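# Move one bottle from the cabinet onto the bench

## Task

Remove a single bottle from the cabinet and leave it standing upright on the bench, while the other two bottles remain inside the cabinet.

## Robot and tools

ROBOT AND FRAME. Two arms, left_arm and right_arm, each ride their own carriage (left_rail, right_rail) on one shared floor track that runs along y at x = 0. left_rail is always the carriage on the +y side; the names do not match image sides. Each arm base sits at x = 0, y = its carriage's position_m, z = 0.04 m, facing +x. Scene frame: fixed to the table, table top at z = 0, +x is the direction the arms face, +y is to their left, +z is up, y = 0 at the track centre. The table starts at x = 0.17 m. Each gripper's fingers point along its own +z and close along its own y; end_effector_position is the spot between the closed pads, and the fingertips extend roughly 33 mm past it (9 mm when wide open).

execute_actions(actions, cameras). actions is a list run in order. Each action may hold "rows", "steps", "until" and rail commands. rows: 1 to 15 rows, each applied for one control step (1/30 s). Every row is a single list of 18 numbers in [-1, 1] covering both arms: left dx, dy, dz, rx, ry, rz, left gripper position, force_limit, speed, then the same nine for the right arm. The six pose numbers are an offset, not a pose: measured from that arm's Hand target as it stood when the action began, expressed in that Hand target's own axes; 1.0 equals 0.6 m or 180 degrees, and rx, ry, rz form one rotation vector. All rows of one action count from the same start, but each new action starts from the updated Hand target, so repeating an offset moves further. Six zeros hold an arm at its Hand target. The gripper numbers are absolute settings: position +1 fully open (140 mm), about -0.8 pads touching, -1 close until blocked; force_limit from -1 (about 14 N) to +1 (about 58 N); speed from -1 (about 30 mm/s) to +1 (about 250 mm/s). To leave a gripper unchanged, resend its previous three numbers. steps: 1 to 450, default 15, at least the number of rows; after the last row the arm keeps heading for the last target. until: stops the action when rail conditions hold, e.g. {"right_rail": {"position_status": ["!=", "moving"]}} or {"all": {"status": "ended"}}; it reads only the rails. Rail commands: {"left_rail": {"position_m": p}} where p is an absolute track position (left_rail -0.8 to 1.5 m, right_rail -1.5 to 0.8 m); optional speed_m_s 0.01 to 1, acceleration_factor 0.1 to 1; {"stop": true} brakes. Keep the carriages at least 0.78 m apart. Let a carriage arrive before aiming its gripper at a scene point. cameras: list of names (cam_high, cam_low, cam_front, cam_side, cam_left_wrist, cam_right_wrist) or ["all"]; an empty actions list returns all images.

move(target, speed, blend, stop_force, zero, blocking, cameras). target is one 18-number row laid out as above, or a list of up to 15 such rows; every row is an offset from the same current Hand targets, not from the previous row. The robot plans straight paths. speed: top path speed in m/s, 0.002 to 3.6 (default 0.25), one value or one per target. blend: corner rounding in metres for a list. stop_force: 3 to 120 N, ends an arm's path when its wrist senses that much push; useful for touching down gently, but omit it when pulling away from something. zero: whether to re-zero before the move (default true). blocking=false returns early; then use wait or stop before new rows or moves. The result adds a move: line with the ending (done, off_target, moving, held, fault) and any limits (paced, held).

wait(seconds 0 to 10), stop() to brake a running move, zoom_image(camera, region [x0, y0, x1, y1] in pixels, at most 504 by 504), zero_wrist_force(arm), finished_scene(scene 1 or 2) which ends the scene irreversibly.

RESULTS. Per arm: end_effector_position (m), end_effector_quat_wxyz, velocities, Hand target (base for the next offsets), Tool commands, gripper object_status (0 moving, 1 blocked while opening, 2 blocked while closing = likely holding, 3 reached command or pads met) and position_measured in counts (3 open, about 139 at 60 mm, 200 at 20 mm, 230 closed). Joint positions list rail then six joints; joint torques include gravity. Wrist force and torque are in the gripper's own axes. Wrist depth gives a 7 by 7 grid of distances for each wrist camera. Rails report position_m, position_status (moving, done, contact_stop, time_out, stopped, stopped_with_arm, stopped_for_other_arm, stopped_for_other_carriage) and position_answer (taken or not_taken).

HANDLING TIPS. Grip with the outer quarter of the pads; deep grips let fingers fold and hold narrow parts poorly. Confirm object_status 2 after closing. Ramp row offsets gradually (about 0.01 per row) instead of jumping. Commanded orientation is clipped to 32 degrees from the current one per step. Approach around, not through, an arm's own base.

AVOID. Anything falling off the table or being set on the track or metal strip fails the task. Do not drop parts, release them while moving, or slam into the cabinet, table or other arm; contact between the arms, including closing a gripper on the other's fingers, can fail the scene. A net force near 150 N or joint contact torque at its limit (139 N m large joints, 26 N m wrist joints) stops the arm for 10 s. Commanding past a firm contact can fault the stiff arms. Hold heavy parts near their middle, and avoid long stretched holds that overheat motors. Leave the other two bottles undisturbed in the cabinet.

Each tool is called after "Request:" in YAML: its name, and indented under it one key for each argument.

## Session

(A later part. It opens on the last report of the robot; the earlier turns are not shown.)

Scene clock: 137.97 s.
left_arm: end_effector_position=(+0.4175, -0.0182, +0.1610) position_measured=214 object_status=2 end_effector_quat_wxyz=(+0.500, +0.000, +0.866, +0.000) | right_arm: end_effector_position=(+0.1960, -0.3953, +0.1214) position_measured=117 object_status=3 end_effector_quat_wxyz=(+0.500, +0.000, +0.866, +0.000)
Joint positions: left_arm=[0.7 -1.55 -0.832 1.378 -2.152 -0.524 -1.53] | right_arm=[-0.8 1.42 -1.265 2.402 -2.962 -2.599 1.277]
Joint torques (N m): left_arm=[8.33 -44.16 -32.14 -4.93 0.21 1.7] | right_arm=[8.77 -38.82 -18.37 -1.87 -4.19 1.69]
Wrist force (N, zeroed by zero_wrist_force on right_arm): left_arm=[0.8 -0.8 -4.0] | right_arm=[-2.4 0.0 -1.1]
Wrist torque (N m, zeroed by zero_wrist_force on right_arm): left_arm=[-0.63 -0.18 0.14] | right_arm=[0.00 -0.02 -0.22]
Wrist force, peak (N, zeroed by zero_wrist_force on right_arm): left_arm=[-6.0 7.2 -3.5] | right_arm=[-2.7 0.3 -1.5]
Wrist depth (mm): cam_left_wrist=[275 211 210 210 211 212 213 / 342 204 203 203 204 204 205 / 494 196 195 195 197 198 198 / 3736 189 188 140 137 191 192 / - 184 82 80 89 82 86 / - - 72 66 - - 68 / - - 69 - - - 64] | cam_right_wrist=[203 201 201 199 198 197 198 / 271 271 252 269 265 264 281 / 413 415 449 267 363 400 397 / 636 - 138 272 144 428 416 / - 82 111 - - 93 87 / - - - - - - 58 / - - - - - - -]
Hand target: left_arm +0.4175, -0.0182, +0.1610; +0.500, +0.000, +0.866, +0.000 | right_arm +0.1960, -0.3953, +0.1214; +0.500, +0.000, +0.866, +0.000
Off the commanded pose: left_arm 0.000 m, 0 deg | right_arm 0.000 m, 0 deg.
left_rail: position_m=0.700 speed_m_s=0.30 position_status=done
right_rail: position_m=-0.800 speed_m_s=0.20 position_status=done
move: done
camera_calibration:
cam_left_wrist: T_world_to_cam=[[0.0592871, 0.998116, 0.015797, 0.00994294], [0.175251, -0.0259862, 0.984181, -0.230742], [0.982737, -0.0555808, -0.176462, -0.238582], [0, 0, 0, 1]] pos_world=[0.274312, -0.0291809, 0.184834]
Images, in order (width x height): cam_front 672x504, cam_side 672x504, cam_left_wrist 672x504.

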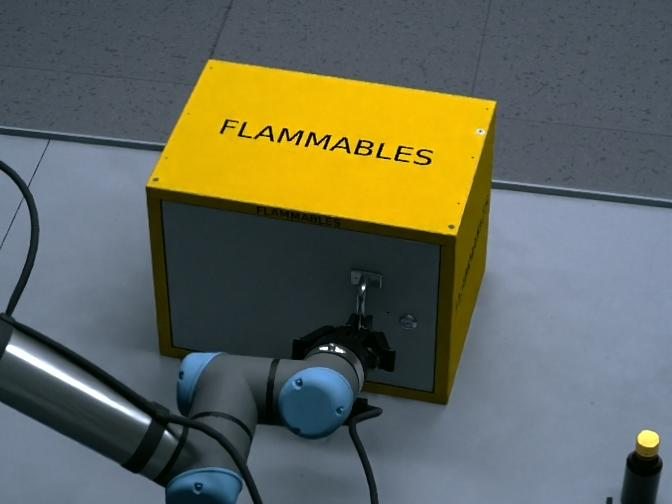

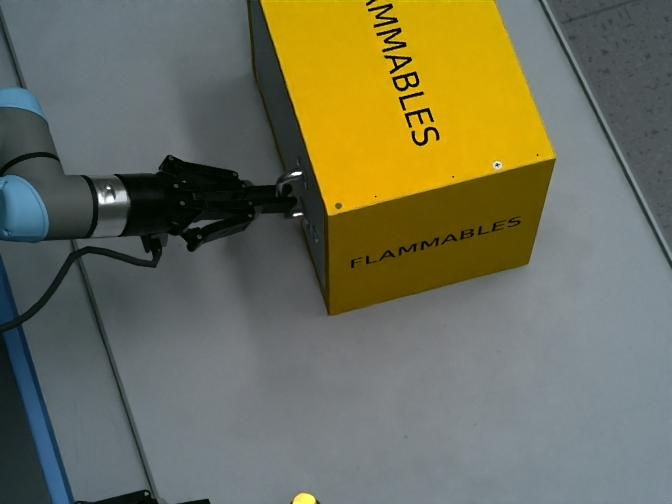

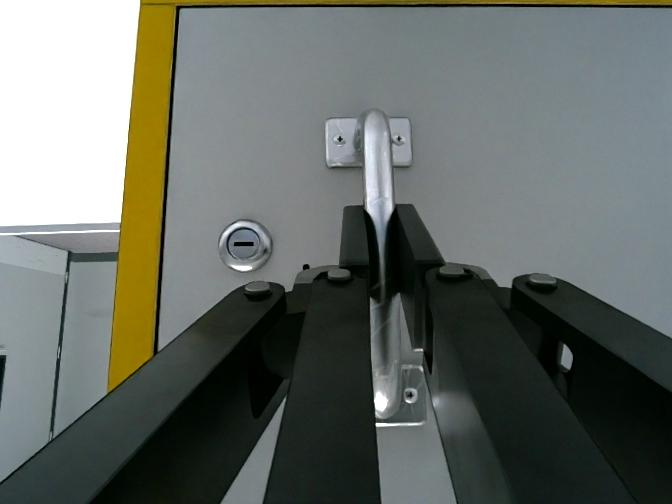

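Request:
execute_actions:
  actions:
    - {"rows": [[0,0,0,0,0,0,-0.2,0.0,-1,0,0,0,0,0,0,0.1,-0.1,-1]], "steps": 60}

Request:
move:
  target: [0, 0, -0.25, 0, 0, 0, -0.2, 0.0, -1, 0, 0, 0, 0, 0, 0, 0.1, -0.1, -1]
  speed: 0.1
  cameras: ["all"]

Scene clock: 140.37 s.
left_arm: end_effector_position=(+0.4175, -0.0182, +0.1610) position_measured=154 object_status=3 end_effector_quat_wxyz=(+0.500, +0.000, +0.866, +0.000) | right_arm: end_effector_position=(+0.1960, -0.3953, +0.1214) position_measured=117 object_status=3 end_effector_quat_wxyz=(+0.500, +0.000, +0.866, +0.000)
Joint positions: left_arm=[0.7 -1.55 -0.832 1.378 -2.152 -0.524 -1.53] | right_arm=[-0.8 1.42 -1.265 2.402 -2.962 -2.599 1.277]
Joint torques (N m): left_arm=[-5.93 -55.08 -27.09 -2.04 0.52 0.81] | right_arm=[8.93 -38.79 -18.33 -2.02 -4.17 1.79]
Wrist force (N, zeroed by zero_wrist_force on right_arm): left_arm=[0.3 -1.8 -0.4] | right_arm=[-2.7 0.0 -1.6]
Wrist torque (N m, zeroed by zero_wrist_force on right_arm): left_arm=[-0.31 -0.11 0.20] | right_arm=[-0.02 0.04 -0.22]
Wrist force, peak (N, zeroed by zero_wrist_force on right_arm): left_arm=[0.4 -0.8 -4.2] | right_arm=[-2.7 0.0 -1.6]
Wrist depth (mm): cam_left_wrist=[259 212 210 211 211 212 213 / 342 204 203 204 205 205 205 / 492 196 195 195 197 198 198 / - 189 187 188 163 190 192 / - 83 87 182 183 105 87 / - - 61 175 177 - - / - - - 173 174 - -] | cam_right_wrist=[204 202 200 200 199 199 198 / 273 271 268 268 267 265 265 / 412 411 373 281 400 395 396 / 684 606 139 272 143 473 416 / - 82 4003 - 129 93 87 / - - 3727 - - - 58 / - - 3727 - - - -]
Hand target: left_arm +0.4175, -0.0182, +0.1610; +0.500, +0.000, +0.866, +0.000 | right_arm +0.1960, -0.3953, +0.1214; +0.500, +0.000, +0.866, +0.000
Off the commanded pose: left_arm 0.000 m, 0 deg | right_arm 0.000 m, 0 deg.
left_rail: position_m=0.700 speed_m_s=0.30 position_status=done
right_rail: position_m=-0.800 speed_m_s=0.20 position_status=done

Scene clock: 142.63 s.
left_arm: end_effector_position=(+0.2877, -0.0182, +0.2360) position_measured=154 object_status=3 end_effector_quat_wxyz=(+0.500, +0.000, +0.866, +0.000) | right_arm: end_effector_position=(+0.1960, -0.3953, +0.1214) position_measured=117 object_status=3 end_effector_quat_wxyz=(+0.500, +0.000, +0.866, +0.000)
Joint positions: left_arm=[0.7 -1.732 -0.967 1.316 -1.649 -0.546 -1.885] | right_arm=[-0.8 1.42 -1.265 2.402 -2.962 -2.599 1.277]
Joint torques (N m): left_arm=[-8.15 -57.99 -34.38 -1.15 0.3 -1.12] | right_arm=[8.71 -38.88 -18.05 -2.09 -4.16 1.71]
Wrist force (N, zeroed by zero_wrist_force on right_arm): left_arm=[0.7 -1.9 0.0] | right_arm=[-2.4 0.4 -1.3]
Wrist torque (N m, zeroed by zero_wrist_force on right_arm): left_arm=[-0.33 -0.19 0.34] | right_arm=[0.07 -0.02 -0.22]
Wrist force, peak (N, zeroed by zero_wrist_force on right_arm): left_arm=[0.7 -2.2 -1.2] | right_arm=[-2.7 0.6 -1.6]
Wrist depth (mm): cam_left_wrist=[367 371 354 354 356 357 358 / 484 485 347 346 345 346 348 / 703 713 333 331 333 334 335 / 3796 4203 129 313 315 323 326 / - 83 87 310 312 105 87 / - - 61 305 307 - - / - - - - - - -] | cam_right_wrist=[202 201 200 190 199 197 198 / 273 270 269 269 265 265 264 / 417 413 373 267 392 399 397 / 858 586 139 270 144 449 421 / - 82 121 - - 93 87 / - - - - - - 58 / - - - - - - -]
Hand target: left_arm +0.2876, -0.0182, +0.2361; +0.500, +0.000, +0.866, +0.000 | right_arm +0.1960, -0.3953, +0.1214; +0.500, +0.000, +0.866, +0.000
Off the commanded pose: left_arm 0.000 m, 0 deg | right_arm 0.000 m, 0 deg.
left_rail: position_m=0.700 speed_m_s=0.30 position_status=done
right_rail: position_m=-0.800 speed_m_s=0.20 position_status=done
move: done
camera_calibration:
cam_left_wrist: T_world_to_cam=[[0.059365, 0.998113, 0.0156746, 0.0163738], [0.175255, -0.0258795, 0.984183, -0.281804], [0.982732, -0.055679, -0.17646, -0.0977848], [0, 0, 0, 1]] pos_world=[0.144512, -0.0290804, 0.259835]
cam_right_wrist: T_world_to_cam=[[-0.0237482, 0.999683, -0.00834098, 0.405919], [0.15083, 0.0118307, 0.988489, -0.144459], [0.988274, 0.0222168, -0.151063, -0.0240801], [0, 0, 0, 1]] pos_world=[0.0552264, -0.403547, 0.142545]

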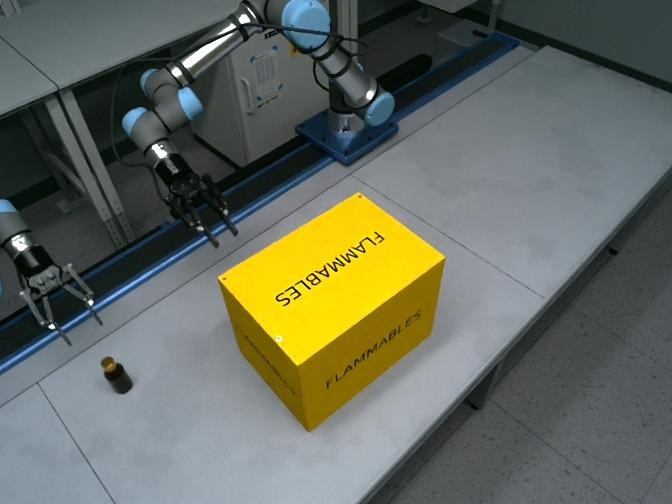

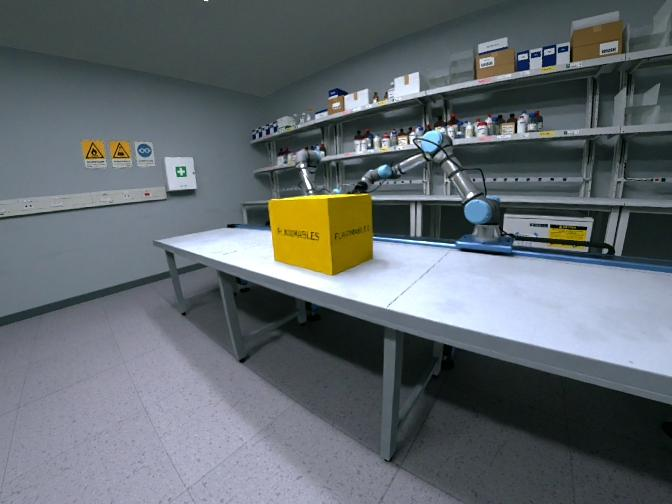

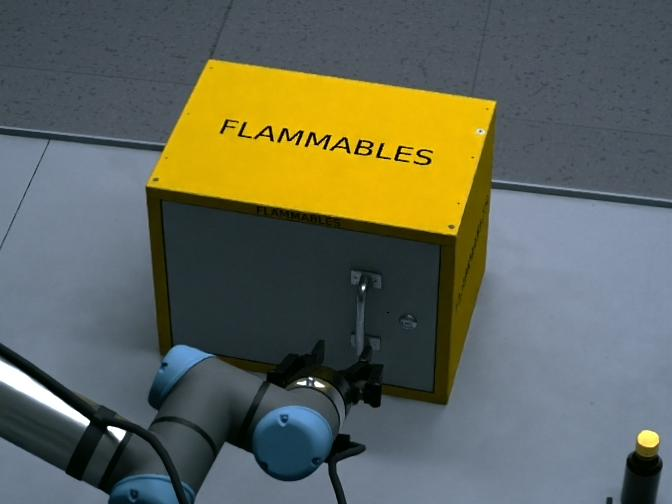

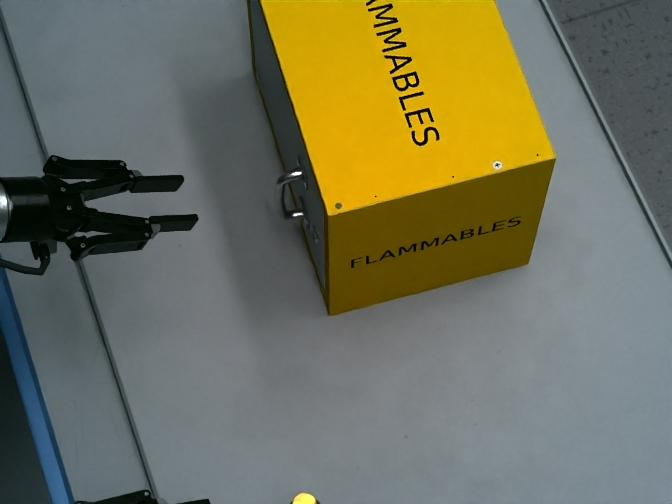

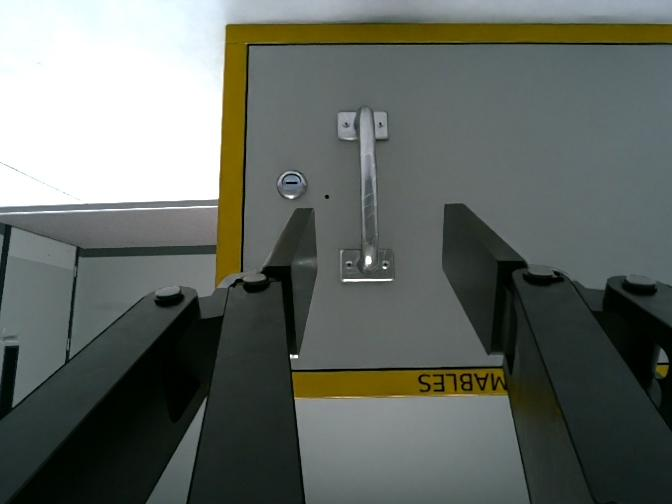

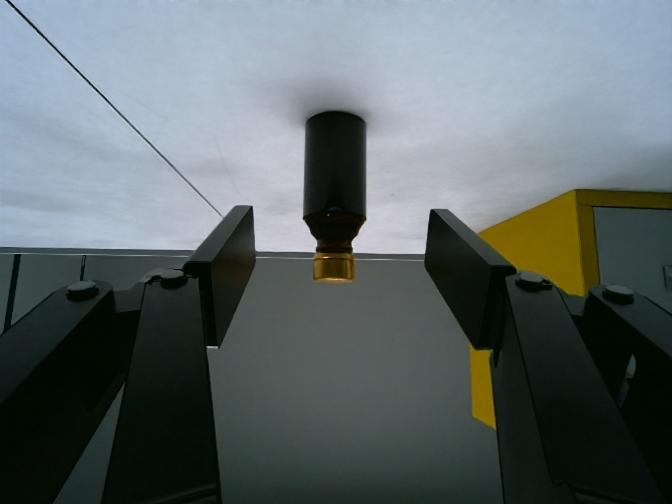

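Request:
finished_scene:
  scene: 1

The scene is finished: the task was done.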